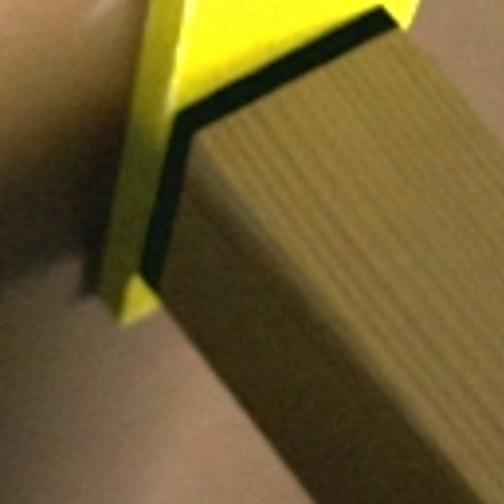

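{"op": "move", "data": {"arm3": {"joints": {"joint1_rad": 0.6, "joint2_rad": 0.8, "joint3_rad": 1.1, "joint4_rad": -0.9, "joint5_rad": 0, "joint6_rad": -1.57, "hand_index_mcp": 0.98, "hand_index_pip": 0.9, "hand_index_dip": 0.9, "hand_middle_mcp": 0.98, "hand_middle_pip": 0.9, "hand_middle_dip": 0.9, "hand_ring_mcp": 0.5, "hand_ring_pip": 0.9, "hand_ring_dip": 0.9, "hand_index_abd": 0, "hand_ring_abd": 0, "hand_thumb_cmc": 0.714, "hand_thumb_mcp": 0.226, "hand_thumb_ipl": 0.168, "hand_speed": -0.6}, "min_time_s": 2}, "arm2": {"joints": {"joint1_rad": 0.79, "joint2_rad": 0.8, "joint3_rad": 1.1, "joint4_rad": -0.9, "joint6_rad": -1.57}, "min_time_s": 2}, "arm4": {"joints": {"joint1_rad": -0.746, "joint2_rad": 0.6, "joint3_rad": 1.0, "joint4_rad": -0.9, "joint5_rad": 0, "joint6_rad": -1.57}, "min_time_s": 4}}}

{"op": "move", "data": {"arm3": {"joints": {"joint1_rad": -1.19, "joint3_rad": 1.05}, "min_time_s": 3}, "arm4": {"joints": {"joint1_rad": -0.746, "joint2_rad": 1.199, "joint3_rad": 0.628, "joint4_rad": -0.217, "joint6_rad": -1.56}, "min_time_s": 3}}}

{"op": "move", "data": {"arm2": {"joints": {"joint1_rad": -0.586}, "min_time_s": 3}, "arm3": {"joints": {"joint1_rad": -1.189, "joint2_rad": 1.373, "joint3_rad": 0.815, "joint4_rad": -0.99, "joint6_rad": -1.983}, "min_time_s": 3}}}

{"op": "move", "data": {"arm2": {"joints": {"joint1_rad": -0.586, "joint2_rad": 1.195, "joint3_rad": 0.594, "joint4_rad": -0.18, "joint6_rad": -1.565}, "min_time_s": 2}, "cameras": ["arm2_cam_wrist", "arm3_cam_wrist", "arm4_cam_wrist"]}}

{"op": "zoom_image", "data": {"camera": "arm2_cam_wrist", "region": [300, 0, 400, 110]}}

{"op": "zoom_image", "data": {"camera": "arm3_cam_wrist", "region": [450, 175, 530, 225]}}

{"op": "zoom_image", "data": {"camera": "arm4_cam_wrist", "region": [290, 60, 370, 140]}}

Scene clock: 877.50 s.
Joint torques (N m): arm1=[0.09 1.61 11.04 2.7 -0.01 -0.01] | arm2=[0.85 -4.72 12.08 1.98 -0.03 0.06] | arm3=[-0.67 -2.78 8.94 2.69 -0.17 -0.08] | arm4=[-0.32 -1.44 12.77 1.68 -0.21 0.22]
Motor temperatures (°C): arm1=[19 26 38 21 19 19] | arm2=[19 23 34 23 24 19] | arm3=[21 21 38 22 20 23] | arm4=[22 22 39 23 22 22]
Heat: arm1: hottest joint3_rad 38 °C; arm2: hottest joint3_rad 34 °C; arm3: hottest joint3_rad 38 °C; arm4: hottest joint3_rad 39 °C.
move: arm2 done; arm3 done; arm4 done
Joint velocities: within noise
arm1: as last shown
arm2.joint_positions: joint1_rad=+0.781 joint2_rad=+0.801 joint3_rad=+1.059 joint4_rad=-0.889 joint5_rad=-0.002 joint6_rad=-1.561 hand_index_mcp=+0.978 hand_index_abd=-0.001 hand_index_pip=+0.896 hand_index_dip=+0.897 hand_middle_mcp=+0.978 hand_middle_abd=-0.001 hand_middle_pip=+0.897 hand_middle_dip=+0.897 hand_ring_mcp=+0.501 hand_ring_abd=-0.001 hand_ring_pip=+0.899 hand_ring_dip=+0.897 hand_thumb_cmc=+0.716 hand_thumb_axl=+0.680 hand_thumb_mcp=+0.220 hand_thumb_ipl=+0.165 hand_current_limit=+0.400 hand_speed=-0.600
arm2.joint_status: all done
arm2.hand_state: goal,goal,goal,goal,goal,goal,goal,goal,goal,goal,goal,goal,goal,goal,goal,goal
arm2.index_mcp_current_ma: -12
arm2.index_abd_current_ma: -3
arm2.index_pip_current_ma: -18
arm2.index_dip_current_ma: -15
arm2.middle_mcp_current_ma: -13
arm2.middle_abd_current_ma: -3
arm2.middle_pip_current_ma: -15
arm2.middle_dip_current_ma: -16
arm2.ring_mcp_current_ma: 6
arm2.ring_abd_current_ma: -3
arm2.ring_pip_current_ma: -7
arm2.ring_dip_current_ma: -14
arm2.thumb_cmc_current_ma: 9
arm2.thumb_axl_current_ma: 12
arm2.thumb_mcp_current_ma: -41
arm2.thumb_ipl_current_ma: -22
arm2.hand_goal_index_mcp: 0.980
arm2.hand_goal_index_abd: 0.000
arm2.hand_goal_index_pip: 0.900
arm2.hand_goal_index_dip: 0.900
arm2.hand_goal_middle_mcp: 0.980
arm2.hand_goal_middle_abd: 0.000
arm2.hand_goal_middle_pip: 0.900
arm2.hand_goal_middle_dip: 0.900
arm2.hand_goal_ring_mcp: 0.500
arm2.hand_goal_ring_abd: 0.000
arm2.hand_goal_ring_pip: 0.900
arm2.hand_goal_ring_dip: 0.900
arm2.hand_goal_thumb_cmc: 0.714
arm2.hand_goal_thumb_axl: 0.678
arm2.hand_goal_thumb_mcp: 0.226
arm2.hand_goal_thumb_ipl: 0.168
arm2.hand: x=+0.2164 y=+0.4356 z=+1.1543 quat_wxyz=(+0.420, +0.341, +0.823, -0.170) (m; scene frame)
arm2.hand_target: x=+0.2172 y=+0.4397 z=+1.1759 quat_wxyz=(+0.433, +0.331, +0.819, -0.176) (m; scene frame)
arm2.hand_status: not commanded
arm3.joint_positions: joint1_rad=+0.611 joint2_rad=+0.809 joint3_rad=+1.095 joint4_rad=-0.926 joint5_rad=+0.004 joint6_rad=-1.553 hand_index_mcp=+0.973 hand_index_abd=+0.000 hand_index_pip=+0.895 hand_index_dip=+0.897 hand_middle_mcp=+0.974 hand_middle_abd=+0.000 hand_middle_pip=+0.896 hand_middle_dip=+0.898 hand_ring_mcp=+0.505 hand_ring_abd=-0.003 hand_ring_pip=+0.897 hand_ring_dip=+0.897 hand_thumb_cmc=+0.714 hand_thumb_axl=+0.677 hand_thumb_mcp=+0.224 hand_thumb_ipl=+0.168 hand_current_limit=+0.400 hand_speed=-0.600
arm3.joint_status: all done
arm3.hand_state: goal,goal,goal,goal,goal,goal,goal,goal,goal,goal,goal,goal,goal,goal,goal,goal
arm3.index_mcp_current_ma: -3
arm3.index_abd_current_ma: 0
arm3.index_pip_current_ma: -1
arm3.index_dip_current_ma: -1
arm3.middle_mcp_current_ma: -2
arm3.middle_abd_current_ma: 0
arm3.middle_pip_current_ma: -1
arm3.middle_dip_current_ma: 0
arm3.ring_mcp_current_ma: 2
arm3.ring_abd_current_ma: -1
arm3.ring_pip_current_ma: -1
arm3.ring_dip_current_ma: -1
arm3.thumb_cmc_current_ma: 0
arm3.thumb_axl_current_ma: 0
arm3.thumb_mcp_current_ma: -1
arm3.thumb_ipl_current_ma: 0
arm3.hand_goal_index_mcp: 0.980
arm3.hand_goal_index_abd: 0.000
arm3.hand_goal_index_pip: 0.900
arm3.hand_goal_index_dip: 0.900
arm3.hand_goal_middle_mcp: 0.980
arm3.hand_goal_middle_abd: 0.000
arm3.hand_goal_middle_pip: 0.900
arm3.hand_goal_middle_dip: 0.900
arm3.hand_goal_ring_mcp: 0.500
arm3.hand_goal_ring_abd: 0.000
arm3.hand_goal_ring_pip: 0.900
arm3.hand_goal_ring_dip: 0.900
arm3.hand_goal_thumb_cmc: 0.714
arm3.hand_goal_thumb_axl: 0.678
arm3.hand_goal_thumb_mcp: 0.226
arm3.hand_goal_thumb_ipl: 0.168
arm3.hand: x=-0.3829 y=+0.4750 z=+1.2158 quat_wxyz=(+0.430, -0.257, +0.854, +0.144) (m; scene frame)
arm3.hand_target: x=-0.3808 y=+0.4722 z=+1.2264 quat_wxyz=(+0.448, -0.257, +0.844, +0.145) (m; scene frame)
arm3.hand_status: not commanded
arm4.joint_positions: joint1_rad=-0.730 joint2_rad=+0.594 joint3_rad=+0.952 joint4_rad=-0.886 joint5_rad=+0.001 joint6_rad=-1.582 hand_index_mcp=+0.977 hand_index_abd=-0.001 hand_index_pip=+0.897 hand_index_dip=+0.897 hand_middle_mcp=+0.979 hand_middle_abd=-0.001 hand_middle_pip=+0.901 hand_middle_dip=+0.902 hand_ring_mcp=+0.499 hand_ring_abd=-0.008 hand_ring_pip=+0.897 hand_ring_dip=+0.899 hand_thumb_cmc=+0.715 hand_thumb_axl=+0.677 hand_thumb_mcp=+0.224 hand_thumb_ipl=+0.168 hand_current_limit=+0.400 hand_speed=-0.600
arm4.joint_status: all done
arm4.hand_state: goal,goal,goal,goal,goal,goal,goal,goal,goal,goal,goal,goal,goal,goal,goal,goal
arm4.index_mcp_current_ma: -12
arm4.index_abd_current_ma: -3
arm4.index_pip_current_ma: -12
arm4.index_dip_current_ma: -13
arm4.middle_mcp_current_ma: -7
arm4.middle_abd_current_ma: -2
arm4.middle_pip_current_ma: 6
arm4.middle_dip_current_ma: 10
arm4.ring_mcp_current_ma: -7
arm4.ring_abd_current_ma: -32
arm4.ring_pip_current_ma: -14
arm4.ring_dip_current_ma: -6
arm4.thumb_cmc_current_ma: 5
arm4.thumb_axl_current_ma: -4
arm4.thumb_mcp_current_ma: -14
arm4.thumb_ipl_current_ma: -2
arm4.hand_goal_index_mcp: 0.980
arm4.hand_goal_index_abd: 0.000
arm4.hand_goal_index_pip: 0.900
arm4.hand_goal_index_dip: 0.900
arm4.hand_goal_middle_mcp: 0.980
arm4.hand_goal_middle_abd: 0.000
arm4.hand_goal_middle_pip: 0.900
arm4.hand_goal_middle_dip: 0.900
arm4.hand_goal_ring_mcp: 0.500
arm4.hand_goal_ring_abd: 0.000
arm4.hand_goal_ring_pip: 0.900
arm4.hand_goal_ring_dip: 0.900
arm4.hand_goal_thumb_cmc: 0.714
arm4.hand_goal_thumb_axl: 0.678
arm4.hand_goal_thumb_mcp: 0.226
arm4.hand_goal_thumb_ipl: 0.168
arm4.hand: x=+0.1825 y=-0.3376 z=+1.1513 quat_wxyz=(+0.453, -0.373, +0.785, +0.200) (m; scene frame)
arm4.hand_target: x=+0.1865 y=-0.3404 z=+1.1755 quat_wxyz=(+0.465, -0.359, +0.783, +0.205) (m; scene frame)
arm4.hand_status: not commanded
pictures: none

Scene clock: 881.10 s.
Joint torques (N m): arm1=[0.21 1.61 11.11 2.8 0 -0.04] | arm2=[0.44 -5.6 12.51 1.87 -0.03 0.05] | arm3=[-0.56 -3.55 9.02 2.52 -0.14 -0.07] | arm4=[-0.5 -8.23 8.03 2.61 -0.24 0.2]
Motor temperatures (°C): arm1=[19 26 38 21 19 19] | arm2=[19 23 34 23 24 19] | arm3=[21 21 39 22 20 23] | arm4=[22 22 39 23 22 22]
Heat: arm1: hottest joint3_rad 38 °C; arm2: hottest joint3_rad 34 °C; arm3: hottest joint3_rad 39 °C; arm4: hottest joint3_rad 39 °C.
move: arm3 done; arm4 done
Joint velocities: within noise
arm1, arm2: as last shown
arm3.joint_positions: joint1_rad=-1.182 joint2_rad=+0.809 joint3_rad=+1.046 joint4_rad=-0.924 joint5_rad=+0.003 joint6_rad=-1.553 hand_index_mcp=+0.976 hand_index_abd=+0.000 hand_index_pip=+0.896 hand_index_dip=+0.897 hand_middle_mcp=+0.976 hand_middle_abd=+0.000 hand_middle_pip=+0.896 hand_middle_dip=+0.898 hand_ring_mcp=+0.503 hand_ring_abd=-0.003 hand_ring_pip=+0.898 hand_ring_dip=+0.897 hand_thumb_cmc=+0.714 hand_thumb_axl=+0.677 hand_thumb_mcp=+0.224 hand_thumb_ipl=+0.168 hand_current_limit=+0.400 hand_speed=-0.600
arm3.joint_status: all done
arm3.hand_state: goal,goal,goal,goal,goal,goal,goal,goal,goal,goal,goal,goal,goal,goal,goal,goal
arm3.index_mcp_current_ma: -1
arm3.index_abd_current_ma: 0
arm3.index_pip_current_ma: -1
arm3.index_dip_current_ma: -1
arm3.middle_mcp_current_ma: -1
arm3.middle_abd_current_ma: 0
arm3.middle_pip_current_ma: -1
arm3.middle_dip_current_ma: 0
arm3.ring_mcp_current_ma: 1
arm3.ring_abd_current_ma: -1
arm3.ring_pip_current_ma: 0
arm3.ring_dip_current_ma: -1
arm3.thumb_cmc_current_ma: 0
arm3.thumb_axl_current_ma: 0
arm3.thumb_mcp_current_ma: -1
arm3.thumb_ipl_current_ma: 0
arm3.hand_goal_index_mcp: 0.980
arm3.hand_goal_index_abd: 0.000
arm3.hand_goal_index_pip: 0.900
arm3.hand_goal_index_dip: 0.900
arm3.hand_goal_middle_mcp: 0.980
arm3.hand_goal_middle_abd: 0.000
arm3.hand_goal_middle_pip: 0.900
arm3.hand_goal_middle_dip: 0.900
arm3.hand_goal_ring_mcp: 0.500
arm3.hand_goal_ring_abd: 0.000
arm3.hand_goal_ring_pip: 0.900
arm3.hand_goal_ring_dip: 0.900
arm3.hand_goal_thumb_cmc: 0.714
arm3.hand_goal_thumb_axl: 0.678
arm3.hand_goal_thumb_mcp: 0.226
arm3.hand_goal_thumb_ipl: 0.168
arm3.hand: x=-0.4293 y=-0.1434 z=+1.1769 quat_wxyz=(+0.352, +0.514, +0.748, -0.230) (m; scene frame)
arm3.hand_target: x=-0.4312 y=-0.1450 z=+1.1870 quat_wxyz=(+0.364, +0.505, +0.744, -0.243) (m; scene frame)
arm3.hand_status: not commanded
arm4.joint_positions: joint1_rad=-0.730 joint2_rad=+1.186 joint3_rad=+0.631 joint4_rad=-0.236 joint5_rad=+0.001 joint6_rad=-1.572 hand_index_mcp=+0.977 hand_index_abd=-0.001 hand_index_pip=+0.897 hand_index_dip=+0.897 hand_middle_mcp=+0.979 hand_middle_abd=-0.001 hand_middle_pip=+0.901 hand_middle_dip=+0.902 hand_ring_mcp=+0.499 hand_ring_abd=-0.008 hand_ring_pip=+0.897 hand_ring_dip=+0.899 hand_thumb_cmc=+0.715 hand_thumb_axl=+0.677 hand_thumb_mcp=+0.224 hand_thumb_ipl=+0.168 hand_current_limit=+0.400 hand_speed=-0.600
arm4.joint_status: all done
arm4.hand_state: goal,goal,goal,goal,goal,goal,goal,goal,goal,goal,goal,goal,goal,goal,goal,goal
arm4.index_mcp_current_ma: -12
arm4.index_abd_current_ma: -3
arm4.index_pip_current_ma: -12
arm4.index_dip_current_ma: -13
arm4.middle_mcp_current_ma: -7
arm4.middle_abd_current_ma: -2
arm4.middle_pip_current_ma: 6
arm4.middle_dip_current_ma: 10
arm4.ring_mcp_current_ma: -7
arm4.ring_abd_current_ma: -31
arm4.ring_pip_current_ma: -14
arm4.ring_dip_current_ma: -6
arm4.thumb_cmc_current_ma: 5
arm4.thumb_axl_current_ma: -4
arm4.thumb_mcp_current_ma: -14
arm4.thumb_ipl_current_ma: -2
arm4.hand_goal_index_mcp: 0.980
arm4.hand_goal_index_abd: 0.000
arm4.hand_goal_index_pip: 0.900
arm4.hand_goal_index_dip: 0.900
arm4.hand_goal_middle_mcp: 0.980
arm4.hand_goal_middle_abd: 0.000
arm4.hand_goal_middle_pip: 0.900
arm4.hand_goal_middle_dip: 0.900
arm4.hand_goal_ring_mcp: 0.500
arm4.hand_goal_ring_abd: 0.000
arm4.hand_goal_ring_pip: 0.900
arm4.hand_goal_ring_dip: 0.900
arm4.hand_goal_thumb_cmc: 0.714
arm4.hand_goal_thumb_axl: 0.678
arm4.hand_goal_thumb_mcp: 0.226
arm4.hand_goal_thumb_ipl: 0.168
arm4.hand: x=+0.2679 y=-0.2428 z=+0.8699 quat_wxyz=(+0.346, -0.393, +0.839, +0.152) (m; scene frame)
arm4.hand_target: x=+0.2761 y=-0.2445 z=+0.8670 quat_wxyz=(+0.347, -0.381, +0.843, +0.153) (m; scene frame)
arm4.hand_status: not commanded
pictures: none

Scene clock: 884.70 s.
Joint torques (N m): arm1=[0.09 1.61 11.04 2.71 -0.03 -0.01] | arm2=[-1.2 -5.54 12 1.77 0 0.08] | arm3=[-0.26 -6.71 6.94 -0.01 -0.16 -0.09] | arm4=[-0.79 -8.23 8.12 2.69 -0.21 0.25]
Motor temperatures (°C): arm1=[19 26 38 21 19 19] | arm2=[19 23 34 23 24 19] | arm3=[21 21 39 22 20 23] | arm4=[22 22 39 23 22 22]
Heat: arm1: hottest joint3_rad 38 °C; arm2: hottest joint3_rad 34 °C; arm3: hottest joint3_rad 39 °C; arm4: hottest joint3_rad 39 °C.
move: arm2 done; arm3 done
Joint velocities: within noise
arm1, arm4: as last shown
arm2.joint_positions: joint1_rad=-0.574 joint2_rad=+0.801 joint3_rad=+1.059 joint4_rad=-0.889 joint5_rad=-0.001 joint6_rad=-1.561 hand_index_mcp=+0.977 hand_index_abd=-0.001 hand_index_pip=+0.896 hand_index_dip=+0.897 hand_middle_mcp=+0.977 hand_middle_abd=-0.001 hand_middle_pip=+0.897 hand_middle_dip=+0.897 hand_ring_mcp=+0.500 hand_ring_abd=-0.001 hand_ring_pip=+0.899 hand_ring_dip=+0.897 hand_thumb_cmc=+0.715 hand_thumb_axl=+0.680 hand_thumb_mcp=+0.220 hand_thumb_ipl=+0.165 hand_current_limit=+0.400 hand_speed=-0.600
arm2.joint_status: all done
arm2.hand_state: goal,goal,goal,goal,goal,goal,goal,goal,goal,goal,goal,goal,goal,goal,goal,goal
arm2.index_mcp_current_ma: -15
arm2.index_abd_current_ma: -3
arm2.index_pip_current_ma: -18
arm2.index_dip_current_ma: -15
arm2.middle_mcp_current_ma: -16
arm2.middle_abd_current_ma: -3
arm2.middle_pip_current_ma: -15
arm2.middle_dip_current_ma: -16
arm2.ring_mcp_current_ma: 2
arm2.ring_abd_current_ma: -3
arm2.ring_pip_current_ma: -7
arm2.ring_dip_current_ma: -14
arm2.thumb_cmc_current_ma: 7
arm2.thumb_axl_current_ma: 12
arm2.thumb_mcp_current_ma: -41
arm2.thumb_ipl_current_ma: -22
arm2.hand_goal_index_mcp: 0.980
arm2.hand_goal_index_abd: 0.000
arm2.hand_goal_index_pip: 0.900
arm2.hand_goal_index_dip: 0.900
arm2.hand_goal_middle_mcp: 0.980
arm2.hand_goal_middle_abd: 0.000
arm2.hand_goal_middle_pip: 0.900
arm2.hand_goal_middle_dip: 0.900
arm2.hand_goal_ring_mcp: 0.500
arm2.hand_goal_ring_abd: 0.000
arm2.hand_goal_ring_pip: 0.900
arm2.hand_goal_ring_dip: 0.900
arm2.hand_goal_thumb_cmc: 0.714
arm2.hand_goal_thumb_axl: 0.678
arm2.hand_goal_thumb_mcp: 0.226
arm2.hand_goal_thumb_ipl: 0.168
arm2.hand: x=-0.2575 y=+0.2742 z=+1.1550 quat_wxyz=(+0.222, +0.782, +0.426, -0.396) (m; scene frame)
arm2.hand_target: x=-0.2612 y=+0.2772 z=+1.1766 quat_wxyz=(+0.224, +0.777, +0.421, -0.411) (m; scene frame)
arm2.hand_status: not commanded
arm3.joint_positions: joint1_rad=-1.182 joint2_rad=+1.364 joint3_rad=+0.811 joint4_rad=-0.980 joint5_rad=+0.003 joint6_rad=-1.965 hand_index_mcp=+0.976 hand_index_abd=+0.000 hand_index_pip=+0.896 hand_index_dip=+0.897 hand_middle_mcp=+0.976 hand_middle_abd=+0.000 hand_middle_pip=+0.896 hand_middle_dip=+0.898 hand_ring_mcp=+0.503 hand_ring_abd=-0.003 hand_ring_pip=+0.898 hand_ring_dip=+0.897 hand_thumb_cmc=+0.714 hand_thumb_axl=+0.677 hand_thumb_mcp=+0.224 hand_thumb_ipl=+0.168 hand_current_limit=+0.400 hand_speed=-0.600
arm3.joint_status: all done
arm3.hand_state: goal,goal,goal,goal,goal,goal,goal,goal,goal,goal,goal,goal,goal,goal,goal,goal
arm3.index_mcp_current_ma: -1
arm3.index_abd_current_ma: 0
arm3.index_pip_current_ma: -1
arm3.index_dip_current_ma: -1
arm3.middle_mcp_current_ma: -1
arm3.middle_abd_current_ma: 0
arm3.middle_pip_current_ma: -1
arm3.middle_dip_current_ma: 0
arm3.ring_mcp_current_ma: 1
arm3.ring_abd_current_ma: -1
arm3.ring_pip_current_ma: 0
arm3.ring_dip_current_ma: -1
arm3.thumb_cmc_current_ma: 0
arm3.thumb_axl_current_ma: 0
arm3.thumb_mcp_current_ma: -1
arm3.thumb_ipl_current_ma: 0
arm3.hand_goal_index_mcp: 0.980
arm3.hand_goal_index_abd: 0.000
arm3.hand_goal_index_pip: 0.900
arm3.hand_goal_index_dip: 0.900
arm3.hand_goal_middle_mcp: 0.980
arm3.hand_goal_middle_abd: 0.000
arm3.hand_goal_middle_pip: 0.900
arm3.hand_goal_middle_dip: 0.900
arm3.hand_goal_ring_mcp: 0.500
arm3.hand_goal_ring_abd: 0.000
arm3.hand_goal_ring_pip: 0.900
arm3.hand_goal_ring_dip: 0.900
arm3.hand_goal_thumb_cmc: 0.714
arm3.hand_goal_thumb_axl: 0.678
arm3.hand_goal_thumb_mcp: 0.226
arm3.hand_goal_thumb_ipl: 0.168
arm3.hand: x=-0.4477 y=-0.0860 z=+0.8419 quat_wxyz=(+0.009, +0.383, +0.924, -0.006) (m; scene frame)
arm3.hand_target: x=-0.4503 y=-0.0850 z=+0.8407 quat_wxyz=(+0.005, +0.379, +0.926, +0.000) (m; scene frame)
arm3.hand_status: not commanded
arm4.hand: x=+0.2679 y=-0.2428 z=+0.8699 quat_wxyz=(+0.346, -0.393, +0.839, +0.153) (m; scene frame)
pictures: none

Scene clock: 887.27 s.
Joint torques (N m): arm1=[0.15 1.55 11.06 2.69 -0.03 -0.02] | arm2=[-1.96 -8 7.5 2.52 0 0.05] | arm3=[-0.56 -6.36 6.84 0.01 -0.15 -0.08] | arm4=[-0.85 -8.47 8.05 2.65 -0.24 0.22]
Motor temperatures (°C): arm1=[19 26 38 21 19 19] | arm2=[19 22 34 23 24 19] | arm3=[21 21 38 22 20 23] | arm4=[22 22 39 23 22 22]
Heat: arm1: hottest joint3_rad 38 °C; arm2: hottest joint3_rad 34 °C; arm3: hottest joint3_rad 38 °C; arm4: hottest joint3_rad 39 °C.
move: arm2 done
Joint velocities: within noise
arm1, arm3, arm4: as last shown
arm2.joint_positions: joint1_rad=-0.574 joint2_rad=+1.180 joint3_rad=+0.596 joint4_rad=-0.199 joint5_rad=-0.001 joint6_rad=-1.561 hand_index_mcp=+0.977 hand_index_abd=-0.001 hand_index_pip=+0.896 hand_index_dip=+0.897 hand_middle_mcp=+0.977 hand_middle_abd=-0.001 hand_middle_pip=+0.897 hand_middle_dip=+0.897 hand_ring_mcp=+0.500 hand_ring_abd=+0.000 hand_ring_pip=+0.902 hand_ring_dip=+0.903 hand_thumb_cmc=+0.715 hand_thumb_axl=+0.680 hand_thumb_mcp=+0.220 hand_thumb_ipl=+0.165 hand_current_limit=+0.400 hand_speed=-0.600
arm2.joint_status: all done
arm2.hand_state: goal,goal,goal,goal,goal,goal,goal,goal,goal,goal,goal,goal,goal,goal,goal,goal
arm2.index_mcp_current_ma: -15
arm2.index_abd_current_ma: -4
arm2.index_pip_current_ma: -18
arm2.index_dip_current_ma: -15
arm2.middle_mcp_current_ma: -16
arm2.middle_abd_current_ma: -4
arm2.middle_pip_current_ma: -15
arm2.middle_dip_current_ma: -16
arm2.ring_mcp_current_ma: -2
arm2.ring_abd_current_ma: 1
arm2.ring_pip_current_ma: 11
arm2.ring_dip_current_ma: 14
arm2.thumb_cmc_current_ma: 6
arm2.thumb_axl_current_ma: 12
arm2.thumb_mcp_current_ma: -41
arm2.thumb_ipl_current_ma: -22
arm2.hand_goal_index_mcp: 0.980
arm2.hand_goal_index_abd: 0.000
arm2.hand_goal_index_pip: 0.900
arm2.hand_goal_index_dip: 0.900
arm2.hand_goal_middle_mcp: 0.980
arm2.hand_goal_middle_abd: 0.000
arm2.hand_goal_middle_pip: 0.900
arm2.hand_goal_middle_dip: 0.900
arm2.hand_goal_ring_mcp: 0.500
arm2.hand_goal_ring_abd: 0.000
arm2.hand_goal_ring_pip: 0.900
arm2.hand_goal_ring_dip: 0.900
arm2.hand_goal_thumb_cmc: 0.714
arm2.hand_goal_thumb_axl: 0.678
arm2.hand_goal_thumb_mcp: 0.226
arm2.hand_goal_thumb_ipl: 0.168
arm2.hand: x=-0.2902 y=+0.2216 z=+0.8736 quat_wxyz=(+0.189, +0.810, +0.442, -0.336) (m; scene frame)
arm2.hand_target: x=-0.2963 y=+0.2220 z=+0.8691 quat_wxyz=(+0.186, +0.812, +0.438, -0.338) (m; scene frame)
arm2.hand_status: not commanded
arm3.joint_positions: joint1_rad=-1.182 joint2_rad=+1.364 joint3_rad=+0.811 joint4_rad=-0.980 joint5_rad=+0.003 joint6_rad=-1.966 hand_index_mcp=+0.976 hand_index_abd=+0.000 hand_index_pip=+0.896 hand_index_dip=+0.897 hand_middle_mcp=+0.976 hand_middle_abd=+0.000 hand_middle_pip=+0.896 hand_middle_dip=+0.898 hand_ring_mcp=+0.503 hand_ring_abd=-0.003 hand_ring_pip=+0.898 hand_ring_dip=+0.897 hand_thumb_cmc=+0.714 hand_thumb_axl=+0.677 hand_thumb_mcp=+0.224 hand_thumb_ipl=+0.168 hand_current_limit=+0.400 hand_speed=-0.600
arm3.hand: x=-0.4477 y=-0.0859 z=+0.8419 quat_wxyz=(+0.009, +0.383, +0.924, -0.006) (m; scene frame)
pictures: arm2_cam_wrist, arm3_cam_wrist, arm4_cam_wrist

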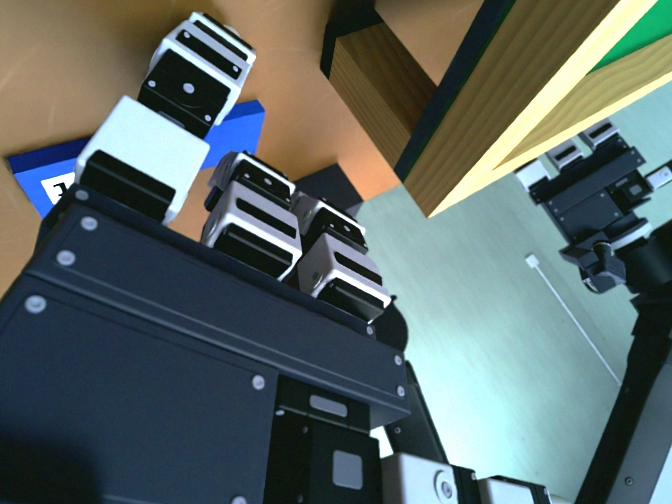

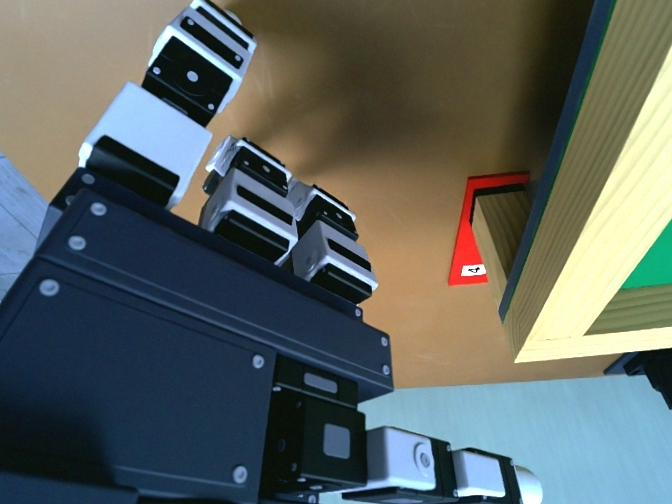

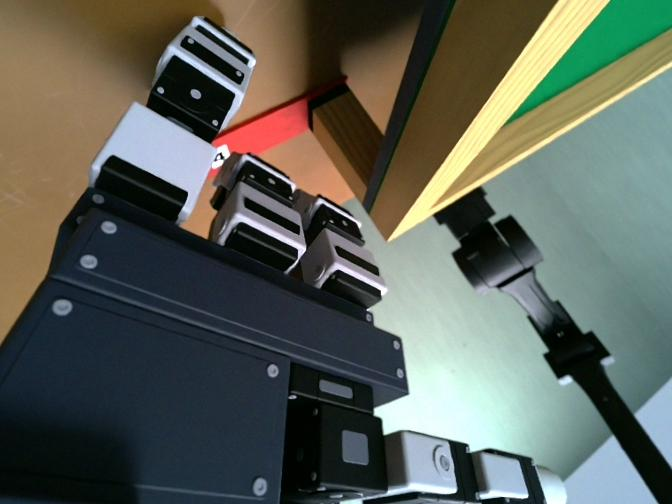

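Scaled by 4.582 from the camera's 672x504 image, which has a finer 960x720 frame.

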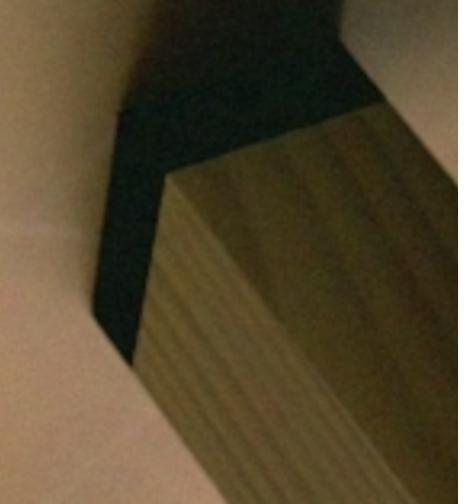

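Scaled by 6.300 from the camera's 672x504 image, which has a finer 960x720 frame.

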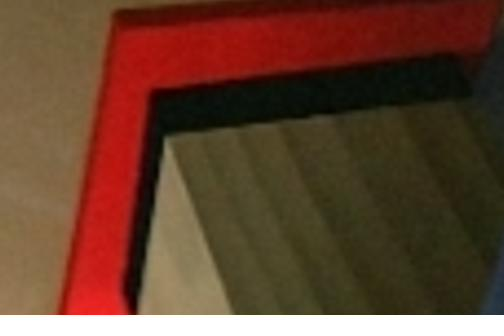

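Scaled by 6.300 from the camera's 672x504 image, which has a finer 960x720 frame.

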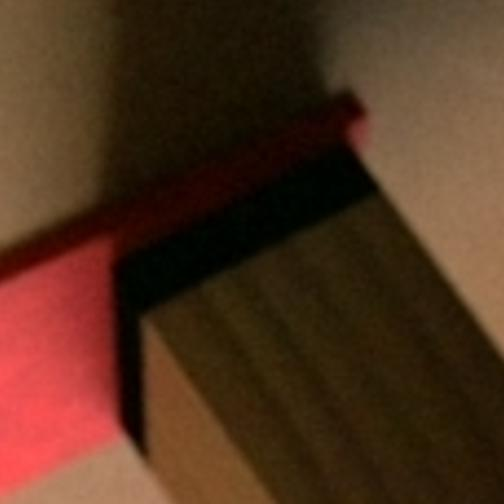

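{"op": "move", "data": {"arm2": {"joints": {"joint1_rad": -0.574, "joint2_rad": 0.8, "joint3_rad": 1.1, "joint4_rad": -0.9, "joint6_rad": -1.57}, "min_time_s": 2}, "arm3": {"joints": {"joint1_rad": -1.19, "joint2_rad": 0.8, "joint3_rad": 1.05, "joint4_rad": -0.9, "joint6_rad": -1.57}, "min_time_s": 2}, "arm4": {"joints": {"joint1_rad": -0.746, "joint2_rad": 0.7, "joint3_rad": 1.0, "joint4_rad": -0.9, "joint6_rad": -1.57}, "min_time_s": 2}, "cameras": ["arm2_cam_wrist", "arm3_cam_wrist", "arm4_cam_wrist", "cam_high"]}}

Scene clock: 899.43 s.
Joint torques (N m): arm1=[-0.26 1.55 11.06 2.78 -0.02 -0.03] | arm2=[-0.09 -5.25 11.92 1.73 -0.1 0.03] | arm3=[-0.85 -2.78 12.19 2.39 -0.11 0.25] | arm4=[-0.56 -4.01 12.53 1.46 -0.23 0.06]
Motor temperatures (°C): arm1=[19 26 38 21 19 19] | arm2=[19 22 35 23 24 19] | arm3=[21 21 38 22 20 23] | arm4=[22 22 40 23 22 22]
Heat: arm1: hottest joint3_rad 38 °C; arm2: hottest joint3_rad 35 °C; arm3: hottest joint3_rad 38 °C; arm4: hottest joint3_rad 40 °C.
move: arm2 done; arm3 done; arm4 done
Joint velocities: within noise
arm1: as last shown
arm2.joint_positions: joint1_rad=-0.574 joint2_rad=+0.801 joint3_rad=+1.059 joint4_rad=-0.889 joint5_rad=-0.001 joint6_rad=-1.561 hand_index_mcp=+0.977 hand_index_abd=-0.001 hand_index_pip=+0.896 hand_index_dip=+0.897 hand_middle_mcp=+0.977 hand_middle_abd=-0.001 hand_middle_pip=+0.897 hand_middle_dip=+0.897 hand_ring_mcp=+0.500 hand_ring_abd=+0.000 hand_ring_pip=+0.902 hand_ring_dip=+0.903 hand_thumb_cmc=+0.715 hand_thumb_axl=+0.680 hand_thumb_mcp=+0.220 hand_thumb_ipl=+0.165 hand_current_limit=+0.400 hand_speed=-0.600
arm2.joint_status: all done
arm2.hand_state: goal,goal,goal,goal,goal,goal,goal,goal,goal,goal,goal,goal,goal,goal,goal,goal
arm2.index_mcp_current_ma: -15
arm2.index_abd_current_ma: -4
arm2.index_pip_current_ma: -18
arm2.index_dip_current_ma: -15
arm2.middle_mcp_current_ma: -16
arm2.middle_abd_current_ma: -4
arm2.middle_pip_current_ma: -15
arm2.middle_dip_current_ma: -16
arm2.ring_mcp_current_ma: -2
arm2.ring_abd_current_ma: -1
arm2.ring_pip_current_ma: 11
arm2.ring_dip_current_ma: 14
arm2.thumb_cmc_current_ma: 6
arm2.thumb_axl_current_ma: 12
arm2.thumb_mcp_current_ma: -41
arm2.thumb_ipl_current_ma: -22
arm2.hand_goal_index_mcp: 0.980
arm2.hand_goal_index_abd: 0.000
arm2.hand_goal_index_pip: 0.900
arm2.hand_goal_index_dip: 0.900
arm2.hand_goal_middle_mcp: 0.980
arm2.hand_goal_middle_abd: 0.000
arm2.hand_goal_middle_pip: 0.900
arm2.hand_goal_middle_dip: 0.900
arm2.hand_goal_ring_mcp: 0.500
arm2.hand_goal_ring_abd: 0.000
arm2.hand_goal_ring_pip: 0.900
arm2.hand_goal_ring_dip: 0.900
arm2.hand_goal_thumb_cmc: 0.714
arm2.hand_goal_thumb_axl: 0.678
arm2.hand_goal_thumb_mcp: 0.226
arm2.hand_goal_thumb_ipl: 0.168
arm2.hand: x=-0.2575 y=+0.2742 z=+1.1549 quat_wxyz=(+0.222, +0.782, +0.427, -0.396) (m; scene frame)
arm2.hand_target: x=-0.2567 y=+0.2754 z=+1.1764 quat_wxyz=(+0.227, +0.774, +0.426, -0.409) (m; scene frame)
arm2.hand_status: not commanded
arm3.joint_positions: joint1_rad=-1.182 joint2_rad=+0.803 joint3_rad=+1.004 joint4_rad=-0.922 joint5_rad=+0.003 joint6_rad=-1.588 hand_index_mcp=+0.976 hand_index_abd=+0.000 hand_index_pip=+0.896 hand_index_dip=+0.897 hand_middle_mcp=+0.976 hand_middle_abd=+0.000 hand_middle_pip=+0.896 hand_middle_dip=+0.898 hand_ring_mcp=+0.503 hand_ring_abd=-0.003 hand_ring_pip=+0.898 hand_ring_dip=+0.897 hand_thumb_cmc=+0.714 hand_thumb_axl=+0.677 hand_thumb_mcp=+0.223 hand_thumb_ipl=+0.168 hand_current_limit=+0.400 hand_speed=-0.600
arm3.joint_status: all done
arm3.hand_state: goal,goal,goal,goal,goal,goal,goal,goal,goal,goal,goal,goal,goal,goal,goal,goal
arm3.index_mcp_current_ma: -1
arm3.index_abd_current_ma: 0
arm3.index_pip_current_ma: -1
arm3.index_dip_current_ma: -1
arm3.middle_mcp_current_ma: -1
arm3.middle_abd_current_ma: 0
arm3.middle_pip_current_ma: -1
arm3.middle_dip_current_ma: 0
arm3.ring_mcp_current_ma: 1
arm3.ring_abd_current_ma: -1
arm3.ring_pip_current_ma: 0
arm3.ring_dip_current_ma: -1
arm3.thumb_cmc_current_ma: 0
arm3.thumb_axl_current_ma: 0
arm3.thumb_mcp_current_ma: -1
arm3.thumb_ipl_current_ma: 0
arm3.hand_goal_index_mcp: 0.980
arm3.hand_goal_index_abd: 0.000
arm3.hand_goal_index_pip: 0.900
arm3.hand_goal_index_dip: 0.900
arm3.hand_goal_middle_mcp: 0.980
arm3.hand_goal_middle_abd: 0.000
arm3.hand_goal_middle_pip: 0.900
arm3.hand_goal_middle_dip: 0.900
arm3.hand_goal_ring_mcp: 0.500
arm3.hand_goal_ring_abd: 0.000
arm3.hand_goal_ring_pip: 0.900
arm3.hand_goal_ring_dip: 0.900
arm3.hand_goal_thumb_cmc: 0.714
arm3.hand_goal_thumb_axl: 0.678
arm3.hand_goal_thumb_mcp: 0.226
arm3.hand_goal_thumb_ipl: 0.168
arm3.hand: x=-0.4307 y=-0.1375 z=+1.1535 quat_wxyz=(+0.335, +0.504, +0.763, -0.227) (m; scene frame)
arm3.hand_target: x=-0.4312 y=-0.1450 z=+1.1869 quat_wxyz=(+0.364, +0.505, +0.744, -0.243) (m; scene frame)
arm3.hand_status: not commanded
arm4.joint_positions: joint1_rad=-0.730 joint2_rad=+0.700 joint3_rad=+0.958 joint4_rad=-0.886 joint5_rad=+0.001 joint6_rad=-1.572 hand_index_mcp=+0.977 hand_index_abd=-0.001 hand_index_pip=+0.897 hand_index_dip=+0.897 hand_middle_mcp=+0.979 hand_middle_abd=-0.001 hand_middle_pip=+0.901 hand_middle_dip=+0.902 hand_ring_mcp=+0.499 hand_ring_abd=-0.008 hand_ring_pip=+0.897 hand_ring_dip=+0.899 hand_thumb_cmc=+0.715 hand_thumb_axl=+0.677 hand_thumb_mcp=+0.224 hand_thumb_ipl=+0.168 hand_current_limit=+0.400 hand_speed=-0.600
arm4.joint_status: all done
arm4.hand_state: goal,goal,goal,goal,goal,goal,goal,goal,goal,goal,goal,goal,goal,goal,goal,goal
arm4.index_mcp_current_ma: -12
arm4.index_abd_current_ma: -3
arm4.index_pip_current_ma: -12
arm4.index_dip_current_ma: -13
arm4.middle_mcp_current_ma: -7
arm4.middle_abd_current_ma: -2
arm4.middle_pip_current_ma: 6
arm4.middle_dip_current_ma: 10
arm4.ring_mcp_current_ma: -7
arm4.ring_abd_current_ma: -31
arm4.ring_pip_current_ma: -14
arm4.ring_dip_current_ma: -6
arm4.thumb_cmc_current_ma: 5
arm4.thumb_axl_current_ma: -4
arm4.thumb_mcp_current_ma: -14
arm4.thumb_ipl_current_ma: -2
arm4.hand_goal_index_mcp: 0.980
arm4.hand_goal_index_abd: 0.000
arm4.hand_goal_index_pip: 0.900
arm4.hand_goal_index_dip: 0.900
arm4.hand_goal_middle_mcp: 0.980
arm4.hand_goal_middle_abd: 0.000
arm4.hand_goal_middle_pip: 0.900
arm4.hand_goal_middle_dip: 0.900
arm4.hand_goal_ring_mcp: 0.500
arm4.hand_goal_ring_abd: 0.000
arm4.hand_goal_ring_pip: 0.900
arm4.hand_goal_ring_dip: 0.900
arm4.hand_goal_thumb_cmc: 0.714
arm4.hand_goal_thumb_axl: 0.678
arm4.hand_goal_thumb_mcp: 0.226
arm4.hand_goal_thumb_ipl: 0.168
arm4.hand: x=+0.2025 y=-0.3150 z=+1.1214 quat_wxyz=(+0.413, -0.379, +0.808, +0.184) (m; scene frame)
arm4.hand_target: x=+0.2068 y=-0.3179 z=+1.1431 quat_wxyz=(+0.425, -0.369, +0.805, +0.187) (m; scene frame)
arm4.hand_status: not commanded
pictures: arm2_cam_wrist, arm3_cam_wrist, arm4_cam_wrist, cam_high

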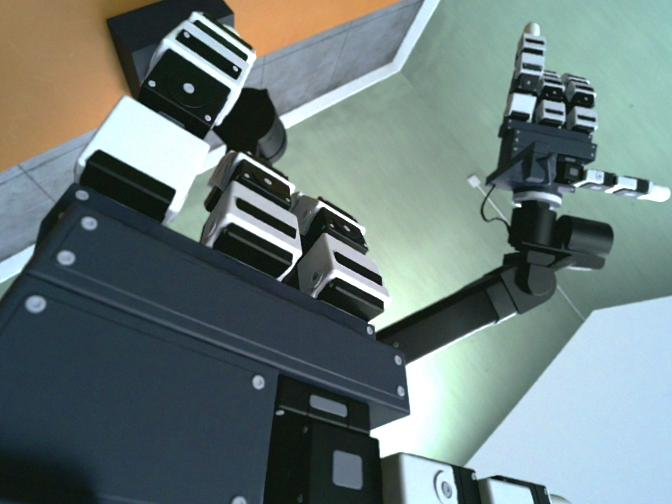

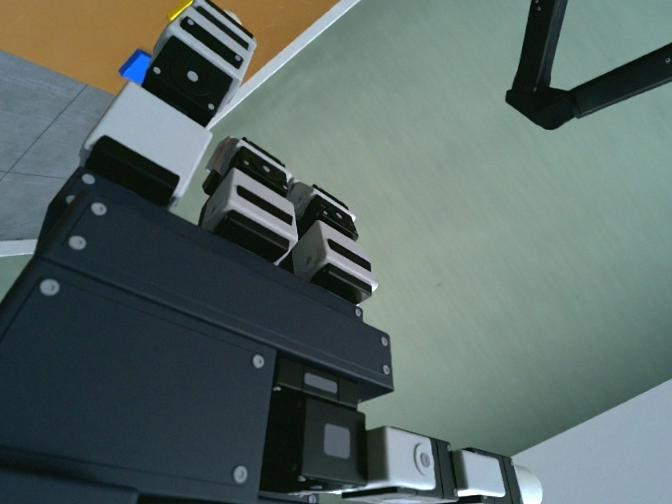

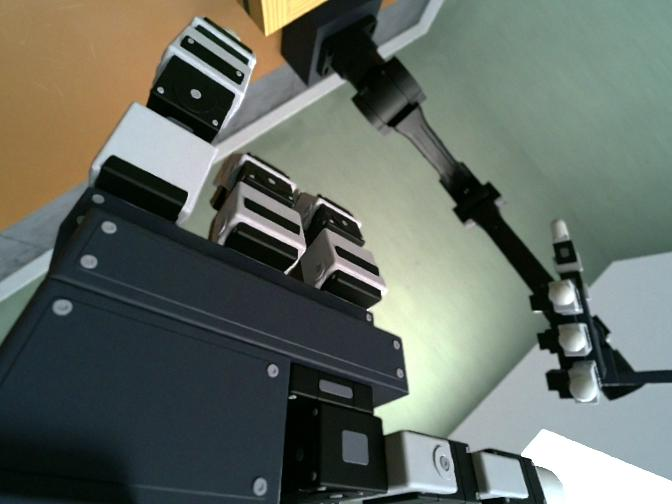

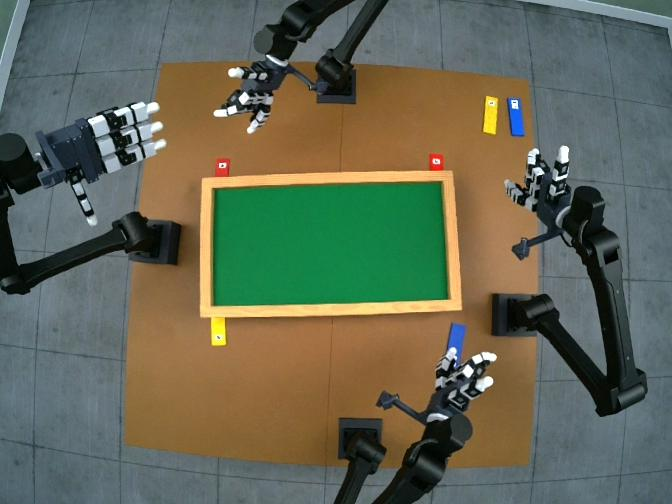

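{"op": "finished_scene", "data": {"scene": 2}}

The scene is finished: the task was done.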